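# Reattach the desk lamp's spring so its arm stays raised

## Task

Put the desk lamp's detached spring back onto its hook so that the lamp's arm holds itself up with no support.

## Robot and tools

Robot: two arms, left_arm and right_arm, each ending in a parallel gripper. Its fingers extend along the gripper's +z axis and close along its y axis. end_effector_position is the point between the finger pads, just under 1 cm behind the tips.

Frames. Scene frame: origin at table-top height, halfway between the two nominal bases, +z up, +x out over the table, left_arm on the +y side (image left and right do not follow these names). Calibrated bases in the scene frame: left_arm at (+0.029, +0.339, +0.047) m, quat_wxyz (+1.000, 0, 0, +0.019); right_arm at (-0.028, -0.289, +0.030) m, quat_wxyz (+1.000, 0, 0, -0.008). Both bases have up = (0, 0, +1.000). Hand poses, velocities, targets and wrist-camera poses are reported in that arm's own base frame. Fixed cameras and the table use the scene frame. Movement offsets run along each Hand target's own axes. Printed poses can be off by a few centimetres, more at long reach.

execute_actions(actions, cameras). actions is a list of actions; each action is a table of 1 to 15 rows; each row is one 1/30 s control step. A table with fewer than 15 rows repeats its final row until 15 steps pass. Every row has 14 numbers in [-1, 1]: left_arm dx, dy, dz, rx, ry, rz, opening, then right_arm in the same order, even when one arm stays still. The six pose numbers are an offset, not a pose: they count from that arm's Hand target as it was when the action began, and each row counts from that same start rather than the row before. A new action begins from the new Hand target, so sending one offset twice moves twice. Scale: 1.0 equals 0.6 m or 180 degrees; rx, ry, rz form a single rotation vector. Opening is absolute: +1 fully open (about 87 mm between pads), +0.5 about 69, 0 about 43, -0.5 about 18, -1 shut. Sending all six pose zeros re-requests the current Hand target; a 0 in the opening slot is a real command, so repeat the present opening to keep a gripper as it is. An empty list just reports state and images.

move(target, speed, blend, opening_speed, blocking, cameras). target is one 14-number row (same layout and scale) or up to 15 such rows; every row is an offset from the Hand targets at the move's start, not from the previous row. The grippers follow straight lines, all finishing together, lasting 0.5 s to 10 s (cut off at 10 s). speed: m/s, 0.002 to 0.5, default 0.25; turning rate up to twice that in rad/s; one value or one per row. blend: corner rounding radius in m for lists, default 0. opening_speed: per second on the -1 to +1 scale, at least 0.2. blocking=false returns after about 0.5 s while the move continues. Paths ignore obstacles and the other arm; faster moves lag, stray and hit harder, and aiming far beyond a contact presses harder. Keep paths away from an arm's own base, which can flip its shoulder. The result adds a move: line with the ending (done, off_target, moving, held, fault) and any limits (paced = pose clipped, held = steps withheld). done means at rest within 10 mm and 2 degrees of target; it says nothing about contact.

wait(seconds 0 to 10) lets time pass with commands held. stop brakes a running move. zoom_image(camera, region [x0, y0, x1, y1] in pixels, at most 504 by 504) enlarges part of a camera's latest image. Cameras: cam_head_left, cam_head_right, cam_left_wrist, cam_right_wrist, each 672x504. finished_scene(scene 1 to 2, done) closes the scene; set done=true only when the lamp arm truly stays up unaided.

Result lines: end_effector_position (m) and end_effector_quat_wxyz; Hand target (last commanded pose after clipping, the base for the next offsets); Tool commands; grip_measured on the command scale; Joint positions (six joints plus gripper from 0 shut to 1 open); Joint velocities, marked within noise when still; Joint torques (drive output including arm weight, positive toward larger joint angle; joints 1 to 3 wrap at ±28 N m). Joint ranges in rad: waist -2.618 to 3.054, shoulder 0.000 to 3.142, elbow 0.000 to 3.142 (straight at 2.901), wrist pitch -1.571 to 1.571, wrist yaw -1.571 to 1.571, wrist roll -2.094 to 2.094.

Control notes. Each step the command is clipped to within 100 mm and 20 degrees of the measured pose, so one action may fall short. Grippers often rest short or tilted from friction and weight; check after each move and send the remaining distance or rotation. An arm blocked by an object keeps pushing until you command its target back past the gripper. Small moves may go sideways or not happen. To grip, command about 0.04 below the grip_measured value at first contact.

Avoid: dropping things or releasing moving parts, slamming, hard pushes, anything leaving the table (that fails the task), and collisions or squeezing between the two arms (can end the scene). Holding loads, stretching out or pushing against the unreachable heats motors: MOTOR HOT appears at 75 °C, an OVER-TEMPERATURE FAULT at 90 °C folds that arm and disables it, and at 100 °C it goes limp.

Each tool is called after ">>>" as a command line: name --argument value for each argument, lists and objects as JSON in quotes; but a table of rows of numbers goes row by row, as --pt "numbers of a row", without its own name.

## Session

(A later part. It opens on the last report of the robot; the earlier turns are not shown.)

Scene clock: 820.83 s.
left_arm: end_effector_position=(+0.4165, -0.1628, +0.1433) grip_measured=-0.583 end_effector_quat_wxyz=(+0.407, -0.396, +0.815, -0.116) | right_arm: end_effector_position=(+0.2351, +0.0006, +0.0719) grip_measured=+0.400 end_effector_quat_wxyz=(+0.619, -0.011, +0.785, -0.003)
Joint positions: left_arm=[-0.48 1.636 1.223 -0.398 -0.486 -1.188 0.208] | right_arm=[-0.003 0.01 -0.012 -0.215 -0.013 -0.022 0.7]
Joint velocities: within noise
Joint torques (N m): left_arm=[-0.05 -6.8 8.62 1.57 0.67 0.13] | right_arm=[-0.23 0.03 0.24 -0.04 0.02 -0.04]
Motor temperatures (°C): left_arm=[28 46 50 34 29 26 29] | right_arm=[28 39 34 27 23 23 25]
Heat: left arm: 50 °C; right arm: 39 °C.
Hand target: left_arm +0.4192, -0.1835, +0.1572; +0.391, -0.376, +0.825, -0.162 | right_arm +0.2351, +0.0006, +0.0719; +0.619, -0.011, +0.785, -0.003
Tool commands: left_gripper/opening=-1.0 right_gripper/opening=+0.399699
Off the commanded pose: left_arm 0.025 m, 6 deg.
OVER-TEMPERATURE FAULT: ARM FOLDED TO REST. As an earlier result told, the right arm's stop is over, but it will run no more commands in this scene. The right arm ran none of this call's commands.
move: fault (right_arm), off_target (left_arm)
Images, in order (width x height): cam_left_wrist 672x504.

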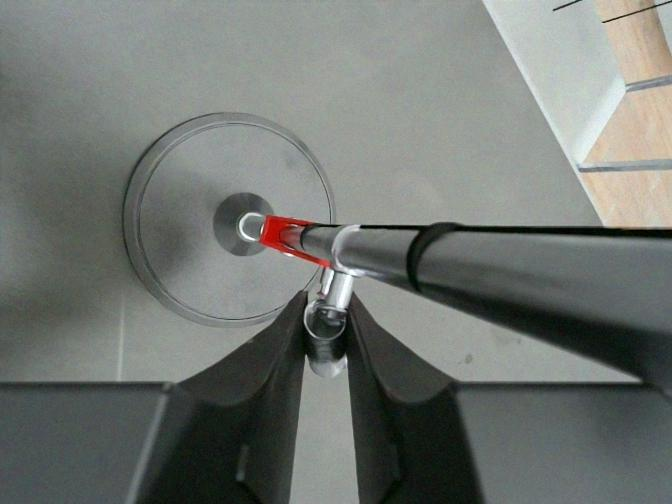

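>>> move --target '[0,0,0.015,0,-0.139,0,-1,0,0,0,0,0,0,0]' --speed 0.06 --cameras '["cam_left_wrist"]'

>>> zoom_image --camera "cam_left_wrist" --region '[200, 200, 430, 400]'

Scene clock: 834.50 s.
left_arm: end_effector_position=(+0.4219, -0.1598, +0.1440) grip_measured=-0.583 end_effector_quat_wxyz=(+0.557, -0.408, +0.723, -0.036) | right_arm: end_effector_position=(+0.2351, +0.0006, +0.0719) grip_measured=+0.400 end_effector_quat_wxyz=(+0.619, -0.011, +0.785, -0.003)
Joint positions: left_arm=[-0.634 1.688 1.106 -0.134 -0.958 -1.197 0.209] | right_arm=[-0.003 0.01 -0.012 -0.215 -0.013 -0.022 0.7]
Joint velocities: within noise
Joint torques (N m): left_arm=[-2.58 -6.15 6.34 2.03 -0.05 -0.04] | right_arm=[-0.24 0.03 0.24 -0.03 0.02 -0.04]
Motor temperatures (°C): left_arm=[28 45 50 35 29 26 29] | right_arm=[28 39 34 27 23 23 25]
Heat: left arm: 50 °C; right arm: 39 °C.
Hand target: left_arm +0.4262, -0.1833, +0.1516; +0.560, -0.402, +0.720, -0.077 | right_arm +0.2351, +0.0006, +0.0719; +0.619, -0.011, +0.785, -0.003
Tool commands: left_gripper/opening=-1.0 right_gripper/opening=+0.399699
Off the commanded pose: left_arm 0.025 m, 5 deg.
OVER-TEMPERATURE FAULT: ARM FOLDED TO REST. As an earlier result told, the right arm's stop is over, but it will run no more commands in this scene. The right arm ran none of this call's commands.
move: fault (right_arm), off_target (left_arm)
Images, in order (width x height): cam_left_wrist 672x504.

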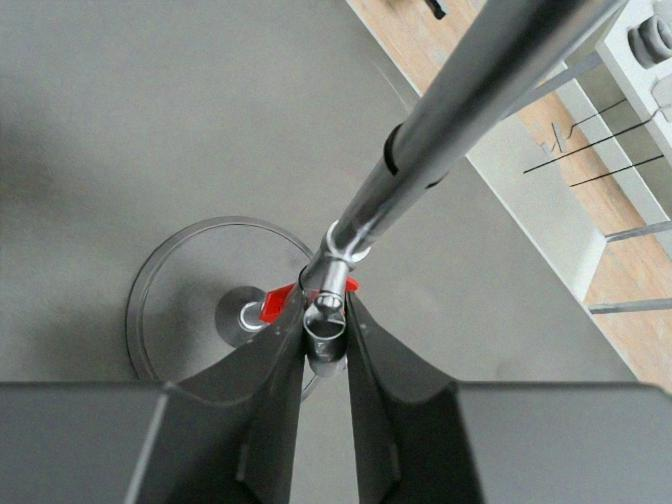

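Scaled by 2.191 from the camera's 672x504 image, which has a finer 960x720 frame.

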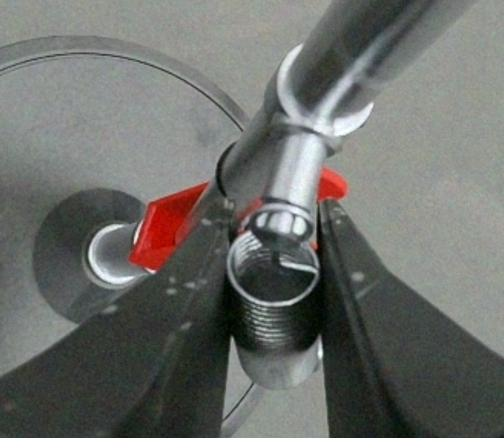

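>>> move --target '[0,-0.005,0.015,0,-0.07,0,-1,0,0,0,0,0,0,0]' --speed 0.06 --cameras '["cam_left_wrist"]'

>>> zoom_image --camera "cam_left_wrist" --region '[200, 200, 430, 400]'

Scene clock: 842.37 s.
left_arm: end_effector_position=(+0.4280, -0.1567, +0.1443) grip_measured=-0.582 end_effector_quat_wxyz=(+0.635, -0.408, +0.656, +0.021) | right_arm: end_effector_position=(+0.2351, +0.0006, +0.0719) grip_measured=+0.400 end_effector_quat_wxyz=(+0.619, -0.011, +0.785, -0.003)
Joint positions: left_arm=[-0.692 1.79 1.074 0.112 -1.225 -1.098 0.209] | right_arm=[-0.003 0.01 -0.012 -0.215 -0.013 -0.022 0.7]
Joint velocities: within noise
Joint torques (N m): left_arm=[-2.14 -6.27 6.37 2.12 0.15 -0.07] | right_arm=[-0.23 0.05 0.23 -0.03 0.02 -0.03]
Motor temperatures (°C): left_arm=[28 44 49 35 28 26 29] | right_arm=[28 39 34 27 23 23 25]
Heat: left arm: 49 °C; right arm: 39 °C.
Hand target: left_arm +0.4355, -0.1822, +0.1499; +0.636, -0.408, +0.655, -0.032 | right_arm +0.2351, +0.0006, +0.0719; +0.619, -0.011, +0.785, -0.003
Tool commands: left_gripper/opening=-1.0 right_gripper/opening=+0.399699
Off the commanded pose: left_arm 0.027 m, 6 deg.
OVER-TEMPERATURE FAULT: ARM FOLDED TO REST. As an earlier result told, the right arm's stop is over, but it will run no more commands in this scene. The right arm ran none of this call's commands.
move: fault (right_arm), off_target (left_arm)
Images, in order (width x height): cam_left_wrist 672x504.

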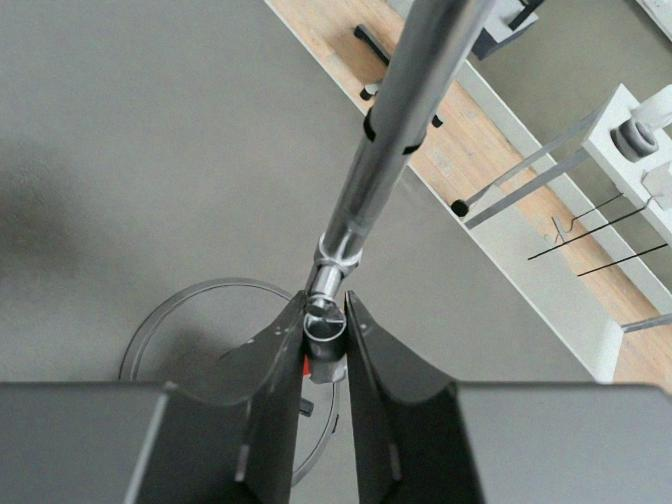

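Scaled by 2.191 from the camera's 672x504 image, which has a finer 960x720 frame.

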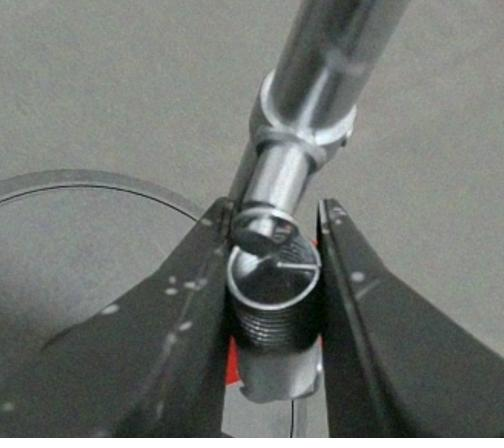

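>>> zoom_image --camera "cam_left_wrist" --region '[285, 270, 365, 400]'

Scaled by 3.877 from the camera's 672x504 image, which has a finer 960x720 frame.

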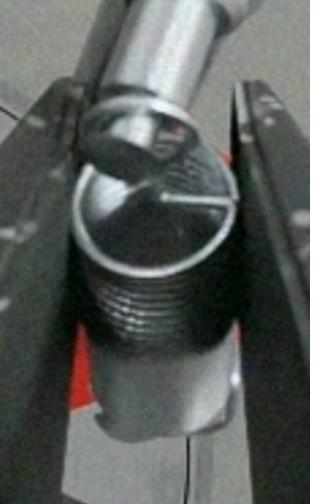

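>>> move --target '[0,0,0.025,0,-0.06,0,-1,0,0,0,0,0,0,0]' --speed 0.06 --cameras '["cam_left_wrist","cam_head_right"]'

>>> zoom_image --camera "cam_left_wrist" --region '[240, 220, 400, 400]'

>>> zoom_image --camera "cam_head_right" --region '[180, 140, 320, 280]'

Scene clock: 853.53 s.
left_arm: end_effector_position=(+0.4376, -0.1555, +0.1447) grip_measured=-0.581 end_effector_quat_wxyz=(+0.688, -0.413, +0.594, +0.062) | right_arm: end_effector_position=(+0.2351, +0.0006, +0.0719) grip_measured=+0.400 end_effector_quat_wxyz=(+0.619, -0.011, +0.785, -0.003)
Joint positions: left_arm=[-0.712 1.927 1.042 0.605 -1.404 -0.793 0.21] | right_arm=[-0.003 0.01 -0.012 -0.215 -0.013 -0.022 0.7]
Joint velocities: within noise
Joint torques (N m): left_arm=[-0.75 -6.54 5.9 2 0.49 -0.23] | right_arm=[-0.24 0.03 0.23 -0.03 0.02 -0.04]
Motor temperatures (°C): left_arm=[28 44 50 36 28 26 29] | right_arm=[28 39 34 26 23 23 25]
Heat: left arm: 50 °C; right arm: 39 °C.
Hand target: left_arm +0.4483, -0.1750, +0.1470; +0.695, -0.409, +0.592, +0.007 | right_arm +0.2351, +0.0006, +0.0719; +0.619, -0.011, +0.785, -0.003
Tool commands: left_gripper/opening=-1.0 right_gripper/opening=+0.399699
Off the commanded pose: left_arm 0.022 m, 6 deg.
OVER-TEMPERATURE FAULT: ARM FOLDED TO REST. As an earlier result told, the right arm's stop is over, but it will run no more commands in this scene. The right arm ran none of this call's commands.
move: fault (right_arm), off_target (left_arm)
Images, in order (width x height): cam_head_right 672x504, cam_left_wrist 672x504.

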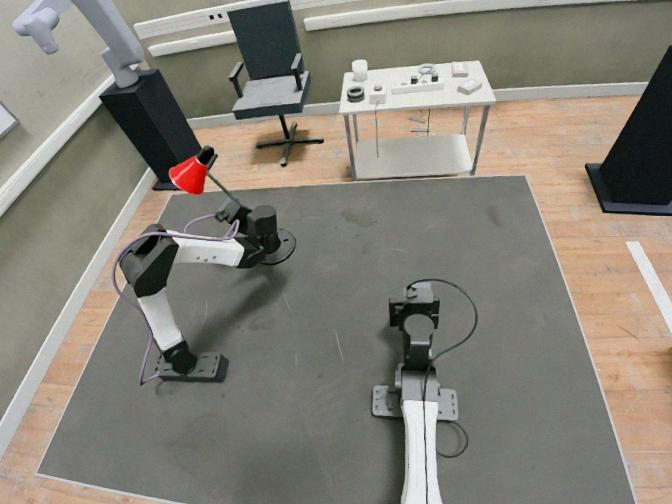

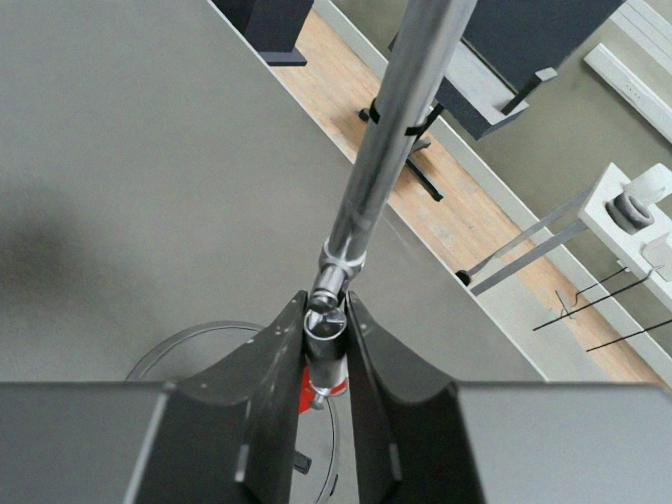

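Scaled by 2.800 from the camera's 672x504 image, which has a finer 960x720 frame.

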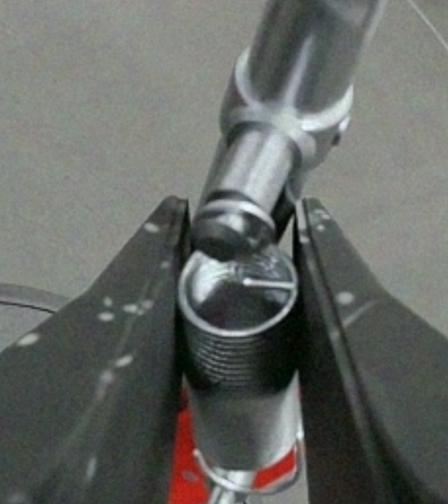

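Scaled by 3.600 from the camera's 672x504 image, which has a finer 960x720 frame.

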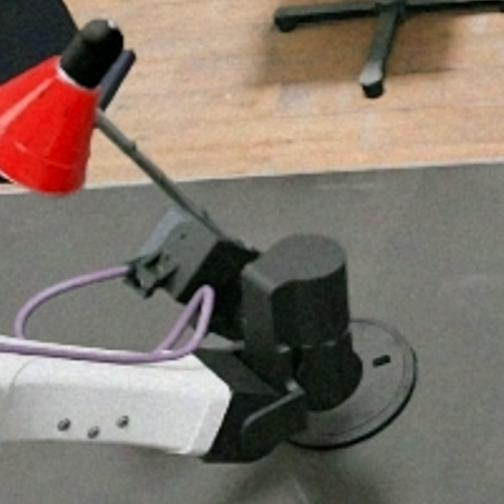

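>>> zoom_image --camera "cam_left_wrist" --region '[290, 345, 360, 425]'

Scaled by 6.300 from the camera's 672x504 image, which has a finer 960x720 frame.

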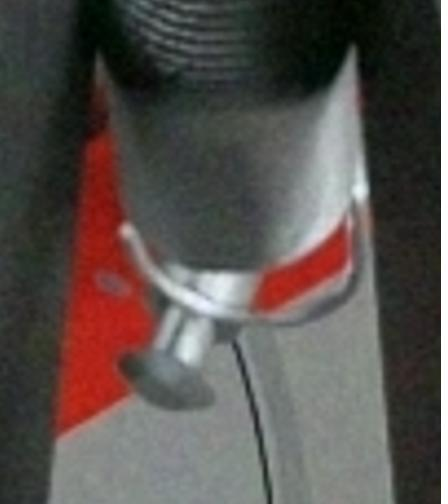

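>>> move --pt "0 0 -0.035 0 0 0 -1 0 0 0 0 0 0 0" --pt "0.03 0.005 -0.035 0 0 0 -1 0 0 0 0 0 0 0" --speed 0.06 --cameras '["cam_left_wrist"]'

>>> zoom_image --camera "cam_left_wrist" --region '[260, 260, 400, 430]'

Scene clock: 871.93 s.
left_arm: end_effector_position=(+0.4329, -0.1613, +0.1453) grip_measured=-0.581 end_effector_quat_wxyz=(+0.699, -0.446, +0.557, +0.041) | right_arm: end_effector_position=(+0.2351, +0.0006, +0.0719) grip_measured=+0.400 end_effector_quat_wxyz=(+0.619, -0.011, +0.785, -0.003)
Joint positions: left_arm=[-0.738 1.964 1.029 0.752 -1.471 -0.799 0.21] | right_arm=[-0.003 0.01 -0.012 -0.215 -0.013 -0.022 0.7]
Joint velocities: within noise
Joint torques (N m): left_arm=[-3.85 -5.46 4.94 1.35 0.64 -0.08] | right_arm=[-0.24 0.03 0.24 -0.03 0.02 -0.03]
Motor temperatures (°C): left_arm=[28 44 49 36 28 26 29] | right_arm=[28 38 34 26 23 23 25]
Heat: left arm: 49 °C; right arm: 38 °C.
Hand target: left_arm +0.4351, -0.1937, +0.1313; +0.695, -0.409, +0.592, +0.007 | right_arm +0.2351, +0.0006, +0.0719; +0.619, -0.011, +0.785, -0.003
Tool commands: left_gripper/opening=-1.0 right_gripper/opening=+0.399699
Off the commanded pose: left_arm 0.035 m, 7 deg.
OVER-TEMPERATURE FAULT: ARM FOLDED TO REST. As an earlier result told, the right arm's stop is over, but it will run no more commands in this scene. The right arm ran none of this call's commands.
move: fault (right_arm), off_target (left_arm)
Images, in order (width x height): cam_left_wrist 672x504.

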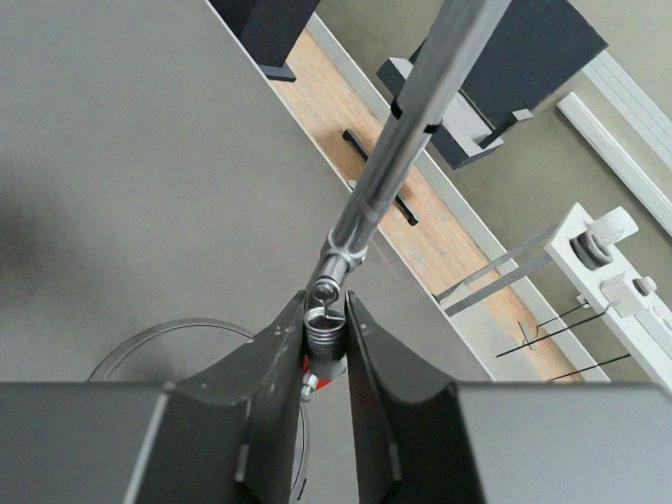

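Scaled by 2.965 from the camera's 672x504 image, which has a finer 960x720 frame.

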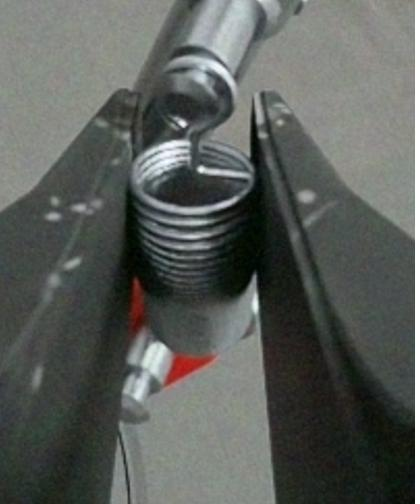

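>>> move --target '[0,0.017,-0.03,0,0,0,-1,0,0,0,0,0,0,0]' --speed 0.06 --cameras '["cam_left_wrist"]'

>>> zoom_image --camera "cam_left_wrist" --region '[260, 260, 400, 430]'

Scene clock: 877.37 s.
left_arm: end_effector_position=(+0.4231, -0.1714, +0.1441) grip_measured=-0.581 end_effector_quat_wxyz=(+0.703, -0.455, +0.547, +0.014) | right_arm: end_effector_position=(+0.2351, +0.0006, +0.0719) grip_measured=+0.400 end_effector_quat_wxyz=(+0.619, -0.011, +0.785, -0.003)
Joint positions: left_arm=[-0.772 1.964 0.991 0.84 -1.486 -0.807 0.21] | right_arm=[-0.003 0.01 -0.012 -0.215 -0.013 -0.022 0.7]
Joint velocities: within noise
Joint torques (N m): left_arm=[-4.4 -6.3 3.26 0.93 0.42 0.04] | right_arm=[-0.23 0.06 0.25 -0.03 0.02 -0.04]
Motor temperatures (°C): left_arm=[28 44 48 35 28 26 29] | right_arm=[28 38 34 26 23 23 25]
Heat: left arm: 48 °C; right arm: 38 °C.
Hand target: left_arm +0.4154, -0.1972, +0.1261; +0.695, -0.409, +0.592, +0.007 | right_arm +0.2351, +0.0006, +0.0719; +0.619, -0.011, +0.785, -0.003
Tool commands: left_gripper/opening=-1.0 right_gripper/opening=+0.399699
Off the commanded pose: left_arm 0.032 m, 7 deg.
OVER-TEMPERATURE FAULT: ARM FOLDED TO REST. As an earlier result told, the right arm's stop is over, but it will run no more commands in this scene. The right arm ran none of this call's commands.
move: fault (right_arm), off_target (left_arm)
Images, in order (width x height): cam_left_wrist 672x504.

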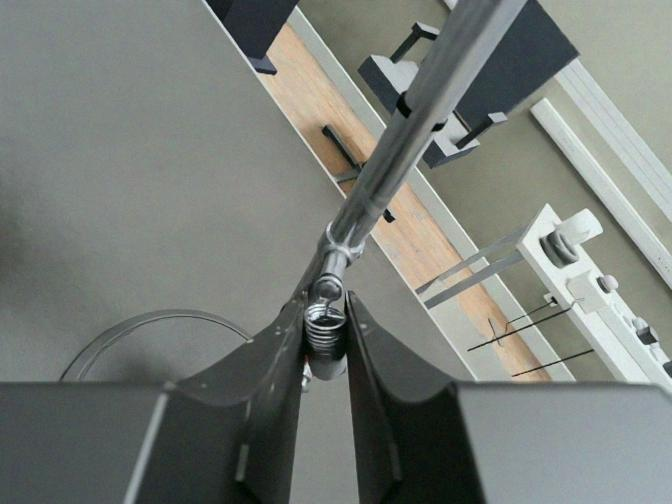

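Scaled by 2.965 from the camera's 672x504 image, which has a finer 960x720 frame.

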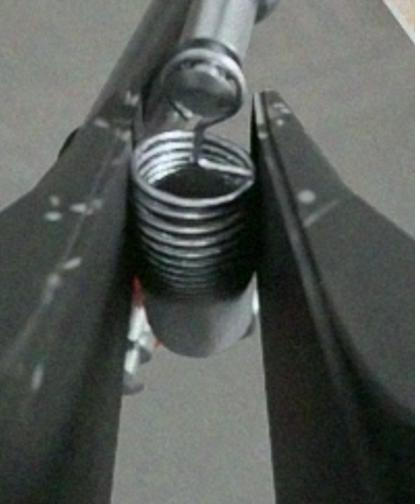

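>>> move --target '[0,0.015,-0.01,0,0.07,0.11,-1,0,0,0,0,0,0,0]' --speed 0.08 --cameras '["cam_left_wrist"]'

>>> zoom_image --camera "cam_left_wrist" --region '[260, 260, 400, 430]'

Scene clock: 884.00 s.
left_arm: end_effector_position=(+0.3913, -0.1668, +0.1009) grip_measured=-0.581 end_effector_quat_wxyz=(+0.600, -0.273, +0.738, +0.144) | right_arm: end_effector_position=(+0.2351, +0.0006, +0.0719) grip_measured=+0.400 end_effector_quat_wxyz=(+0.619, -0.011, +0.785, -0.003)
Joint positions: left_arm=[-0.779 1.854 1.088 -0.122 -1.257 -0.983 0.21] | right_arm=[-0.003 0.01 -0.012 -0.215 -0.013 -0.022 0.7]
Joint velocities: within noise
Joint torques (N m): left_arm=[-1.58 -7.9 9.17 1.78 -0.12 -0.23] | right_arm=[-0.21 0.03 0.23 -0.04 0.02 -0.04]
Motor temperatures (°C): left_arm=[28 44 48 34 28 26 29] | right_arm=[28 38 34 26 23 23 25]
Heat: left arm: 48 °C; right arm: 38 °C.
Hand target: left_arm +0.4061, -0.1947, +0.1214; +0.614, -0.300, +0.725, +0.081 | right_arm +0.2351, +0.0006, +0.0719; +0.619, -0.011, +0.785, -0.003
Tool commands: left_gripper/opening=-1.0 right_gripper/opening=+0.399699
Off the commanded pose: left_arm 0.038 m, 8 deg.
OVER-TEMPERATURE FAULT: ARM FOLDED TO REST. As an earlier result told, the right arm's stop is over, but it will run no more commands in this scene. The right arm ran none of this call's commands.
move: fault (right_arm), off_target (left_arm)
Images, in order (width x height): cam_left_wrist 672x504.

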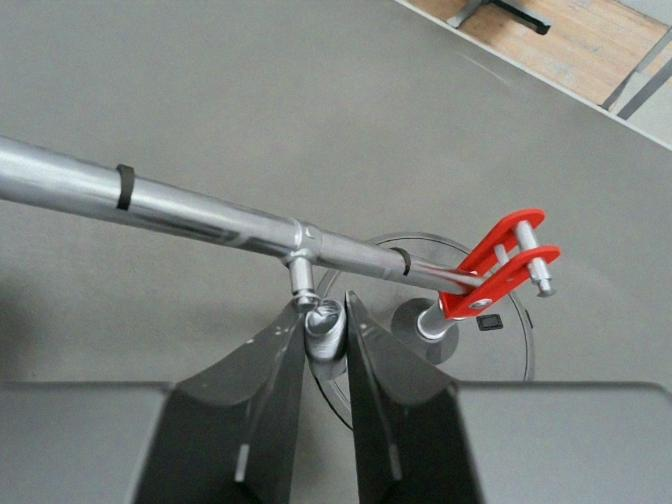

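Scaled by 2.965 from the camera's 672x504 image, which has a finer 960x720 frame.

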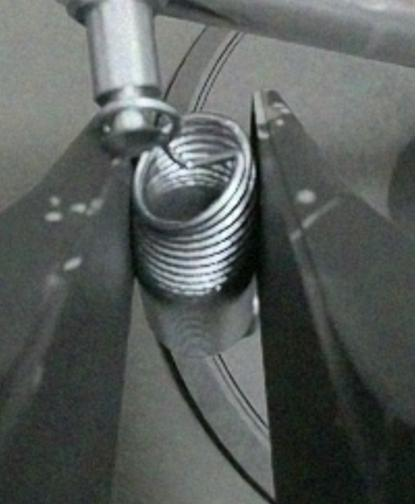

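>>> move --target '[-0.071,-0.083,-0.025,0.018,-0.076,-0.169,-1,0,0,0,0,0,0,0]' --speed 0.08 --cameras '["cam_left_wrist","cam_head_right"]'

>>> zoom_image --camera "cam_left_wrist" --region '[220, 230, 420, 430]'

Scene clock: 901.87 s.
left_arm: end_effector_position=(+0.4167, -0.2094, +0.1381) grip_measured=-0.581 end_effector_quat_wxyz=(+0.683, -0.419, +0.599, -0.005) | right_arm: end_effector_position=(+0.2351, +0.0006, +0.0719) grip_measured=+0.400 end_effector_quat_wxyz=(+0.619, -0.011, +0.785, -0.003)
Joint positions: left_arm=[-0.834 1.936 1.093 0.375 -1.421 -1.082 0.21] | right_arm=[-0.003 0.01 -0.012 -0.215 -0.013 -0.022 0.7]
Joint velocities: within noise
Joint torques (N m): left_arm=[-2.04 -9.28 8.91 2.32 -0.59 -0.09] | right_arm=[-0.23 0.02 0.21 -0.04 0.02 -0.04]
Motor temperatures (°C): left_arm=[28 45 49 36 28 26 29] | right_arm=[28 37 33 26 23 23 25]
Heat: left arm: 49 °C; right arm: 37 °C.
Hand target: left_arm +0.4228, -0.2280, +0.1773; +0.703, -0.450, +0.546, -0.068 | right_arm +0.2351, +0.0006, +0.0719; +0.619, -0.011, +0.785, -0.003
Tool commands: left_gripper/opening=-1.0 right_gripper/opening=+0.399699
Off the commanded pose: left_arm 0.044 m, 10 deg.
OVER-TEMPERATURE FAULT: ARM FOLDED TO REST. As an earlier result told, the right arm's stop is over, but it will run no more commands in this scene. The right arm ran none of this call's commands.
move: fault (right_arm), off_target (left_arm)
Images, in order (width x height): cam_head_right 672x504, cam_left_wrist 672x504.

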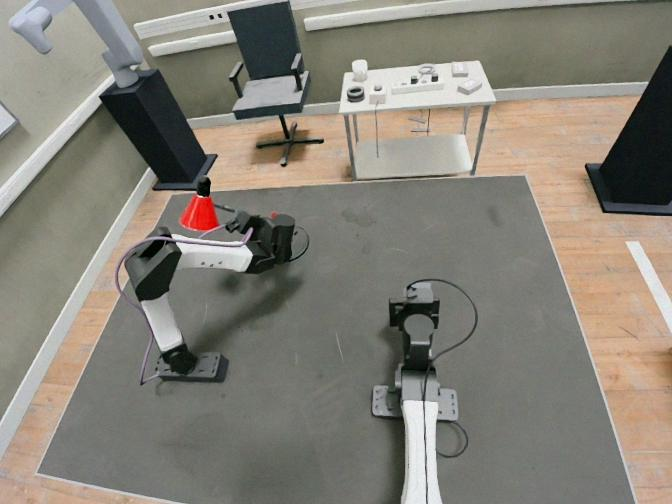

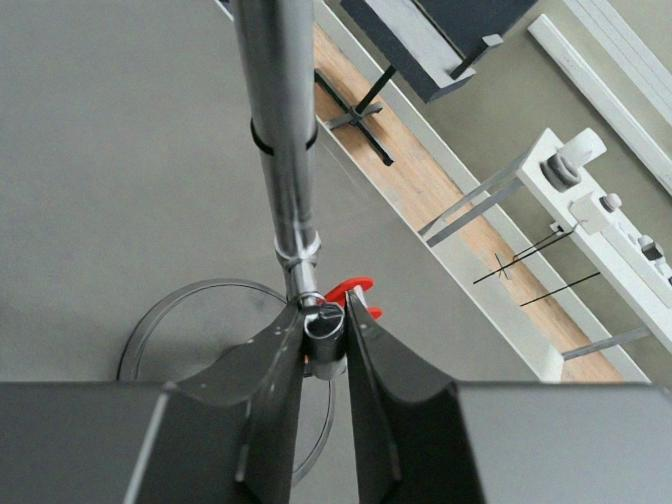

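Scaled by 2.520 from the camera's 672x504 image, which has a finer 960x720 frame.

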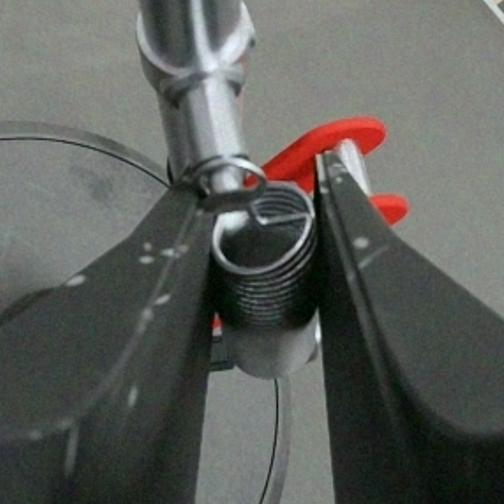

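>>> move --target '[0,-0.03,-0.01,0,0,0,-1,0,0,0,0,0,0,0]' --speed 0.06 --cameras '["cam_left_wrist"]'

>>> zoom_image --camera "cam_left_wrist" --region '[220, 230, 420, 430]'

Scene clock: 906.77 s.
left_arm: end_effector_position=(+0.4196, -0.2238, +0.1442) grip_measured=-0.581 end_effector_quat_wxyz=(+0.684, -0.411, +0.602, -0.009) | right_arm: end_effector_position=(+0.2351, +0.0006, +0.0719) grip_measured=+0.400 end_effector_quat_wxyz=(+0.619, -0.011, +0.785, -0.003)
Joint positions: left_arm=[-0.852 1.956 1.146 0.356 -1.423 -1.062 0.21] | right_arm=[-0.003 0.01 -0.012 -0.215 -0.013 -0.022 0.7]
Joint velocities: within noise
Joint torques (N m): left_arm=[-2.13 -9.8 10.06 2.28 -0.71 -0.06] | right_arm=[-0.23 0.03 0.24 -0.03 0.02 -0.04]
Motor temperatures (°C): left_arm=[28 46 49 36 28 26 29] | right_arm=[28 37 33 26 23 23 25]
Heat: left arm: 49 °C; right arm: 37 °C.
Hand target: left_arm +0.4249, -0.2419, +0.1901; +0.703, -0.450, +0.546, -0.068 | right_arm +0.2351, +0.0006, +0.0719; +0.619, -0.011, +0.785, -0.003
Tool commands: left_gripper/opening=-1.0 right_gripper/opening=+0.399699
Off the commanded pose: left_arm 0.050 m, 11 deg.
OVER-TEMPERATURE FAULT: ARM FOLDED TO REST. As an earlier result told, the right arm's stop is over, but it will run no more commands in this scene. The right arm ran none of this call's commands.
move: fault (right_arm), off_target (left_arm)
Images, in order (width x height): cam_left_wrist 672x504.

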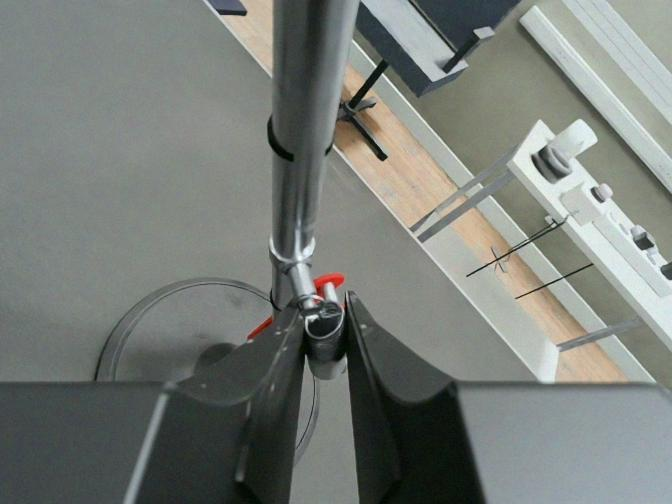

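Scaled by 2.520 from the camera's 672x504 image, which has a finer 960x720 frame.

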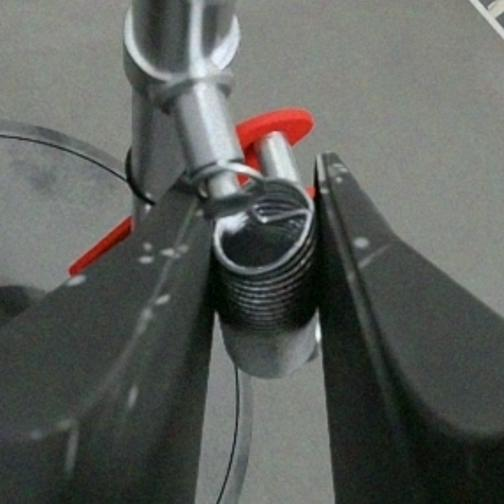

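>>> move --target '[0.005,-0.018,-0.01,0,0,0,-1,0,0,0,0,0,0,0]' --speed 0.06 --cameras '["cam_left_wrist"]'

>>> zoom_image --camera "cam_left_wrist" --region '[220, 230, 420, 430]'

Scene clock: 910.77 s.
left_arm: end_effector_position=(+0.4215, -0.2339, +0.1474) grip_measured=-0.581 end_effector_quat_wxyz=(+0.685, -0.410, +0.602, -0.008) | right_arm: end_effector_position=(+0.2351, +0.0006, +0.0719) grip_measured=+0.400 end_effector_quat_wxyz=(+0.619, -0.011, +0.785, -0.003)
Joint positions: left_arm=[-0.865 1.98 1.198 0.312 -1.436 -1.075 0.21] | right_arm=[-0.003 0.01 -0.012 -0.215 -0.013 -0.022 0.7]
Joint velocities: within noise
Joint torques (N m): left_arm=[-2.41 -10.25 10.51 2.15 -0.73 -0.1] | right_arm=[-0.21 0.05 0.23 -0.03 0.02 -0.04]
Motor temperatures (°C): left_arm=[28 46 51 36 28 26 29] | right_arm=[28 37 33 26 23 23 25]
Heat: left arm: 51 °C; right arm: 37 °C.
Hand target: left_arm +0.4254, -0.2533, +0.1955; +0.703, -0.450, +0.546, -0.068 | right_arm +0.2351, +0.0006, +0.0719; +0.619, -0.011, +0.785, -0.003
Tool commands: left_gripper/opening=-1.0 right_gripper/opening=+0.399699
Off the commanded pose: left_arm 0.052 m, 11 deg.
OVER-TEMPERATURE FAULT: ARM FOLDED TO REST. As an earlier result told, the right arm's stop is over, but it will run no more commands in this scene. The right arm ran none of this call's commands.
move: fault (right_arm), off_target (left_arm)
Images, in order (width x height): cam_left_wrist 672x504.

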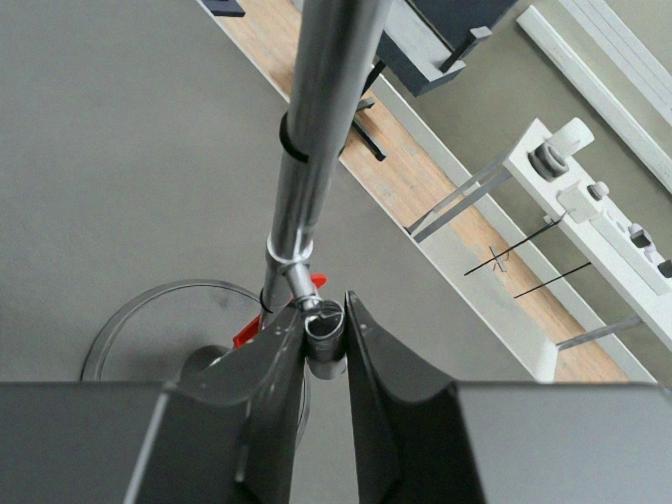

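Scaled by 2.520 from the camera's 672x504 image, which has a finer 960x720 frame.

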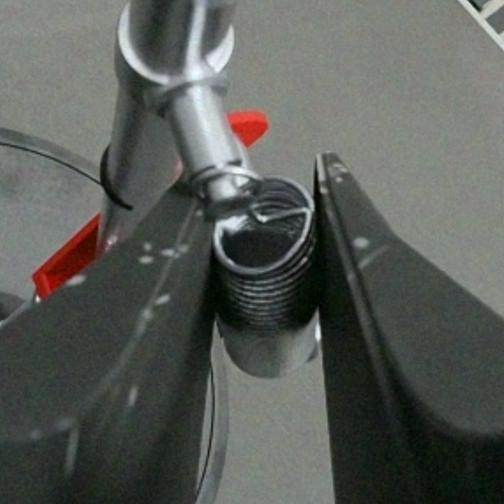

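>>> move --target '[0.015,-0.004,0.03,0,0,0,-1,0,0,0,0,0,0,0]' --speed 0.05 --cameras '["cam_left_wrist"]'

>>> zoom_image --camera "cam_left_wrist" --region '[240, 240, 400, 430]'

Scene clock: 916.50 s.
left_arm: end_effector_position=(+0.4335, -0.2397, +0.1520) grip_measured=-0.581 end_effector_quat_wxyz=(+0.688, -0.413, +0.596, -0.010) | right_arm: end_effector_position=(+0.2351, +0.0006, +0.0719) grip_measured=+0.400 end_effector_quat_wxyz=(+0.619, -0.011, +0.785, -0.003)
Joint positions: left_arm=[-0.854 2.018 1.248 0.369 -1.435 -1.019 0.21] | right_arm=[-0.003 0.01 -0.012 -0.215 -0.013 -0.022 0.7]
Joint velocities: within noise
Joint torques (N m): left_arm=[0.16 -9.99 9.36 2.28 -0.37 -0.07] | right_arm=[-0.24 0.03 0.24 -0.03 0.02 -0.04]
Motor temperatures (°C): left_arm=[28 46 52 36 29 26 29] | right_arm=[28 37 33 26 23 23 25]
Heat: left arm: 52 °C; right arm: 37 °C.
Hand target: left_arm +0.4449, -0.2498, +0.1908; +0.703, -0.450, +0.546, -0.068 | right_arm +0.2351, +0.0006, +0.0719; +0.619, -0.011, +0.785, -0.003
Tool commands: left_gripper/opening=-1.0 right_gripper/opening=+0.399699
Off the commanded pose: left_arm 0.042 m, 10 deg.
OVER-TEMPERATURE FAULT: ARM FOLDED TO REST. As an earlier result told, the right arm's stop is over, but it will run no more commands in this scene. The right arm ran none of this call's commands.
move: fault (right_arm), off_target (left_arm)
Images, in order (width x height): cam_left_wrist 672x504.

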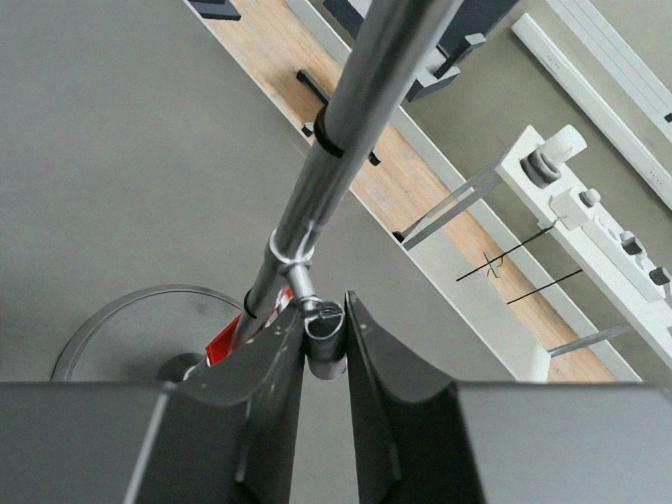

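Scaled by 2.653 from the camera's 672x504 image, which has a finer 960x720 frame.

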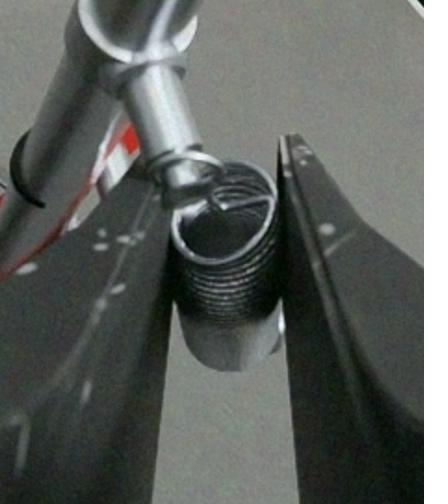

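>>> move --target '[0,0.014,0.01,0,-0.03,0.07,-1,0,0,0,0,0,0,0]' --speed 0.05 --cameras '["cam_left_wrist"]'

>>> zoom_image --camera "cam_left_wrist" --region '[240, 240, 400, 430]'

Scene clock: 922.40 s.
left_arm: end_effector_position=(+0.4346, -0.2342, +0.1497) grip_measured=-0.581 end_effector_quat_wxyz=(+0.698, -0.364, +0.612, +0.081) | right_arm: end_effector_position=(+0.2351, +0.0006, +0.0719) grip_measured=+0.400 end_effector_quat_wxyz=(+0.619, -0.011, +0.785, -0.003)
Joint positions: left_arm=[-0.854 2.088 1.267 0.621 -1.505 -0.62 0.21] | right_arm=[-0.003 0.01 -0.012 -0.215 -0.013 -0.022 0.7]
Joint velocities: within noise
Joint torques (N m): left_arm=[0.77 -10.3 9.51 2.2 -0.16 0.02] | right_arm=[-0.24 0.02 0.24 -0.03 0.02 -0.04]
Motor temperatures (°C): left_arm=[28 47 53 37 28 26 29] | right_arm=[28 37 33 26 23 23 25]
Heat: left arm: 53 °C; right arm: 37 °C.
Hand target: left_arm +0.4465, -0.2416, +0.1849; +0.731, -0.390, +0.558, +0.031 | right_arm +0.2351, +0.0006, +0.0719; +0.619, -0.011, +0.785, -0.003
Tool commands: left_gripper/opening=-1.0 right_gripper/opening=+0.399699
Off the commanded pose: left_arm 0.038 m, 10 deg.
OVER-TEMPERATURE FAULT: ARM FOLDED TO REST. As an earlier result told, the right arm's stop is over, but it will run no more commands in this scene. The right arm ran none of this call's commands.
move: fault (right_arm), off_target (left_arm)
Images, in order (width x height): cam_left_wrist 672x504.

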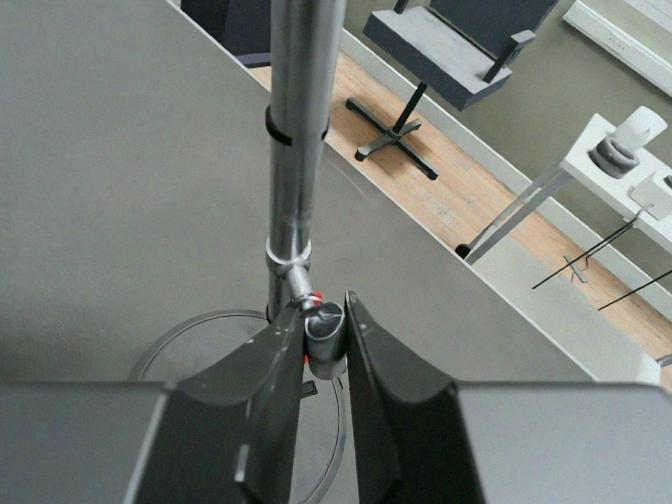

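Scaled by 2.653 from the camera's 672x504 image, which has a finer 960x720 frame.

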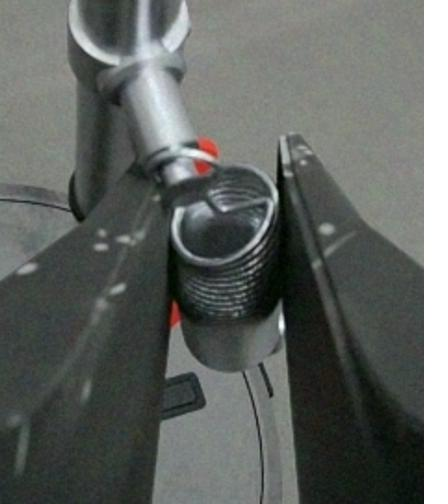

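>>> move --target '[0.012,0,0.02,0,-0.06,0,-1,0,0,0,0,0,0,0]' --speed 0.05 --cameras '["cam_left_wrist"]'

>>> zoom_image --camera "cam_left_wrist" --region '[240, 240, 400, 430]'

Scene clock: 926.97 s.
left_arm: end_effector_position=(+0.4430, -0.2373, +0.1498) grip_measured=-0.581 end_effector_quat_wxyz=(+0.700, -0.385, +0.594, +0.096) | right_arm: end_effector_position=(+0.2351, +0.0006, +0.0719) grip_measured=+0.400 end_effector_quat_wxyz=(+0.619, -0.011, +0.785, -0.003)
Joint positions: left_arm=[-0.848 2.148 1.353 0.605 -1.558 -0.629 0.21] | right_arm=[-0.003 0.01 -0.012 -0.215 -0.013 -0.022 0.7]
Joint velocities: within noise
Joint torques (N m): left_arm=[2.28 -10.36 9.73 1.79 -0.1 -0.22] | right_arm=[-0.23 0.02 0.23 -0.03 0.02 -0.04]
Motor temperatures (°C): left_arm=[28 47 53 37 28 26 29] | right_arm=[28 37 33 26 23 23 25]
Heat: left arm: 53 °C; right arm: 37 °C.
Hand target: left_arm +0.4587, -0.2372, +0.1797; +0.781, -0.385, +0.487, +0.067 | right_arm +0.2351, +0.0006, +0.0719; +0.619, -0.011, +0.785, -0.003
Tool commands: left_gripper/opening=-1.0 right_gripper/opening=+0.399699
Off the commanded pose: left_arm 0.034 m, 16 deg.
OVER-TEMPERATURE FAULT: ARM FOLDED TO REST. As an earlier result told, the right arm's stop is over, but it will run no more commands in this scene. The right arm ran none of this call's commands.
joint read past its limit (left arm) — joint 5 (wrist yaw), lower limit.
joint sent to its limit (left arm) — joint 5 (wrist yaw), lower limit. The joint targets are off in orientation, not in position.
move: fault (right_arm), off_target (left_arm)
Images, in order (width x height): cam_left_wrist 672x504.

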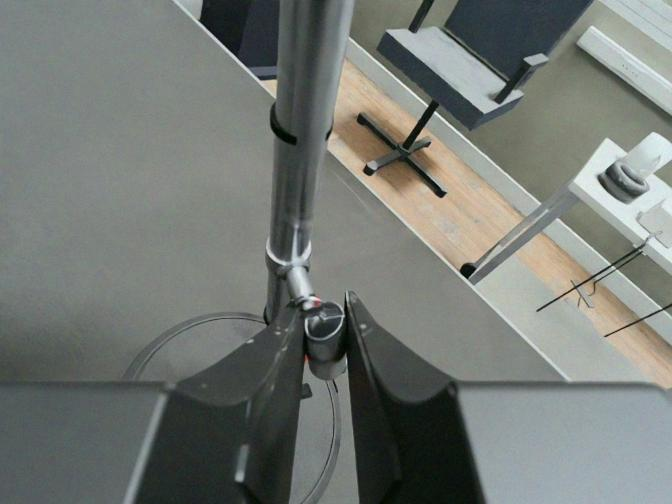

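Scaled by 2.653 from the camera's 672x504 image, which has a finer 960x720 frame.

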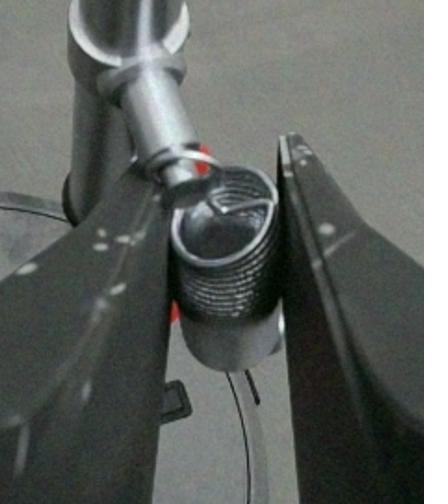

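>>> move --target '[0.026,-0.016,0.052,0.158,0.174,-0.045,-1,0,0,0,0,0,0,0]' --speed 0.08 --cameras '["cam_left_wrist","cam_head_right"]'

>>> zoom_image --camera "cam_left_wrist" --region '[220, 230, 420, 430]'

Scene clock: 936.60 s.
left_arm: end_effector_position=(+0.4872, -0.2332, +0.1497) grip_measured=-0.582 end_effector_quat_wxyz=(+0.678, -0.210, +0.678, -0.188) | right_arm: end_effector_position=(+0.2351, +0.0006, +0.0719) grip_measured=+0.400 end_effector_quat_wxyz=(+0.619, -0.011, +0.785, -0.003)
Joint positions: left_arm=[-0.606 1.957 0.972 0.974 -0.636 -0.578 0.209] | right_arm=[-0.003 0.01 -0.012 -0.215 -0.013 -0.022 0.7]
Joint velocities: within noise
Joint torques (N m): left_arm=[2.18 -10.45 5.74 2.15 0.19 -0.12] | right_arm=[-0.23 0.03 0.24 -0.04 0.02 -0.04]
Motor temperatures (°C): left_arm=[28 49 53 37 28 26 29] | right_arm=[28 37 33 26 23 23 25]
Heat: left arm: 53 °C; right arm: 37 °C.
Hand target: left_arm +0.4934, -0.2273, +0.1792; +0.694, -0.221, +0.651, -0.212 | right_arm +0.2351, +0.0006, +0.0719; +0.619, -0.011, +0.785, -0.003
Tool commands: left_gripper/opening=-1.0 right_gripper/opening=+0.399699
Off the commanded pose: left_arm 0.031 m, 5 deg.
OVER-TEMPERATURE FAULT: ARM FOLDED TO REST. As an earlier result told, the right arm's stop is over, but it will run no more commands in this scene. The right arm ran none of this call's commands.
move: fault (right_arm), off_target (left_arm)
Images, in order (width x height): cam_head_right 672x504, cam_left_wrist 672x504.

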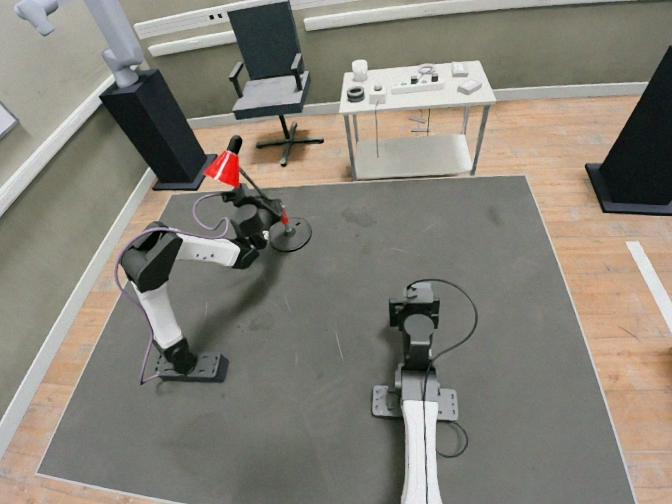

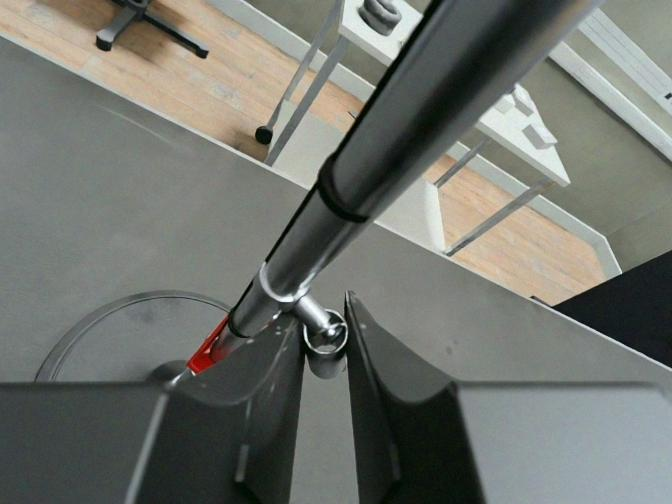

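Scaled by 2.520 from the camera's 672x504 image, which has a finer 960x720 frame.

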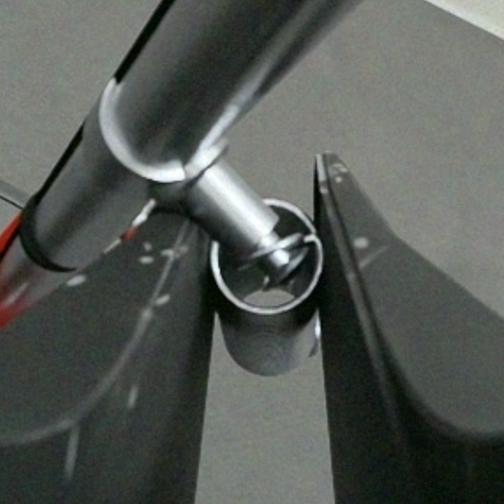

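>>> execute_actions --actions '[]' --cameras '["cam_head_left","cam_left_wrist"]'

>>> zoom_image --camera "cam_left_wrist" --region '[200, 250, 460, 480]'

Scene clock: 957.23 s.
left_arm: end_effector_position=(+0.4872, -0.2332, +0.1497) grip_measured=-0.582 end_effector_quat_wxyz=(+0.678, -0.210, +0.678, -0.189) | right_arm: end_effector_position=(+0.2351, +0.0006, +0.0719) grip_measured=+0.400 end_effector_quat_wxyz=(+0.619, -0.011, +0.785, -0.003)
Joint positions: left_arm=[-0.606 1.957 0.972 0.975 -0.635 -0.578 0.209] | right_arm=[-0.003 0.01 -0.012 -0.215 -0.013 -0.022 0.7]
Joint velocities: within noise
Joint torques (N m): left_arm=[2.15 -10.44 5.79 2.13 0.19 -0.11] | right_arm=[-0.24 0.05 0.24 -0.04 0.02 -0.04]
Motor temperatures (°C): left_arm=[28 49 50 39 28 26 29] | right_arm=[28 36 33 26 23 23 25]
Heat: left arm: 50 °C; right arm: 36 °C.
Hand target: left_arm +0.4935, -0.2272, +0.1793; +0.694, -0.221, +0.651, -0.212 | right_arm +0.2351, +0.0006, +0.0719; +0.619, -0.011, +0.785, -0.003
Tool commands: left_gripper/opening=-1.0 right_gripper/opening=+0.399699
Off the commanded pose: left_arm 0.031 m, 5 deg.
OVER-TEMPERATURE FAULT: ARM FOLDED TO REST. As an earlier result told, the right arm's stop is over, but it will run no more commands in this scene.
Images, in order (width x height): cam_head_left 672x504, cam_left_wrist 672x504.

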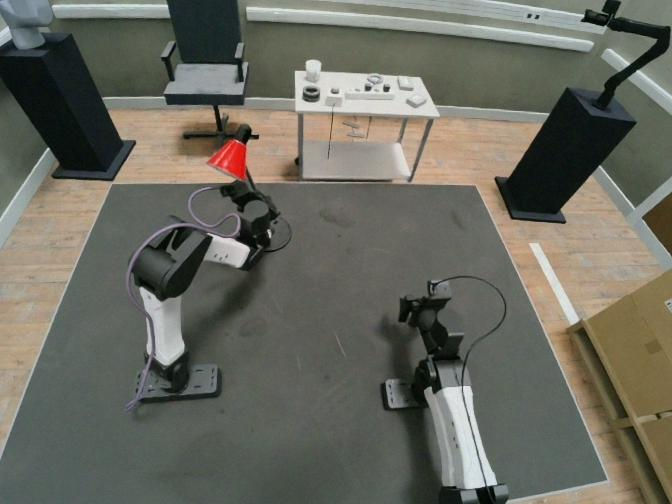

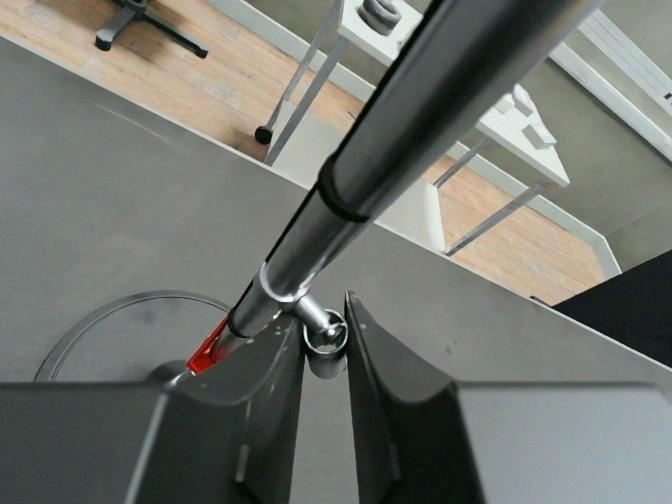

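Scaled by 1.938 from the camera's 672x504 image, which has a finer 960x720 frame.

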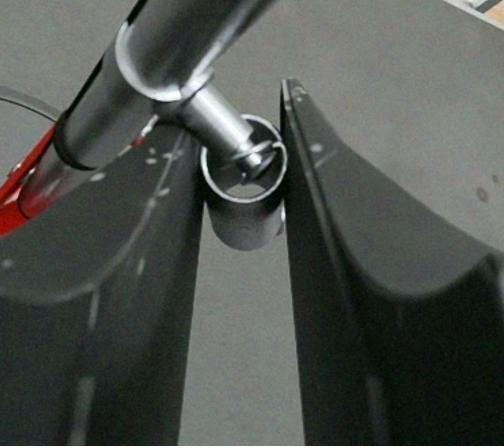

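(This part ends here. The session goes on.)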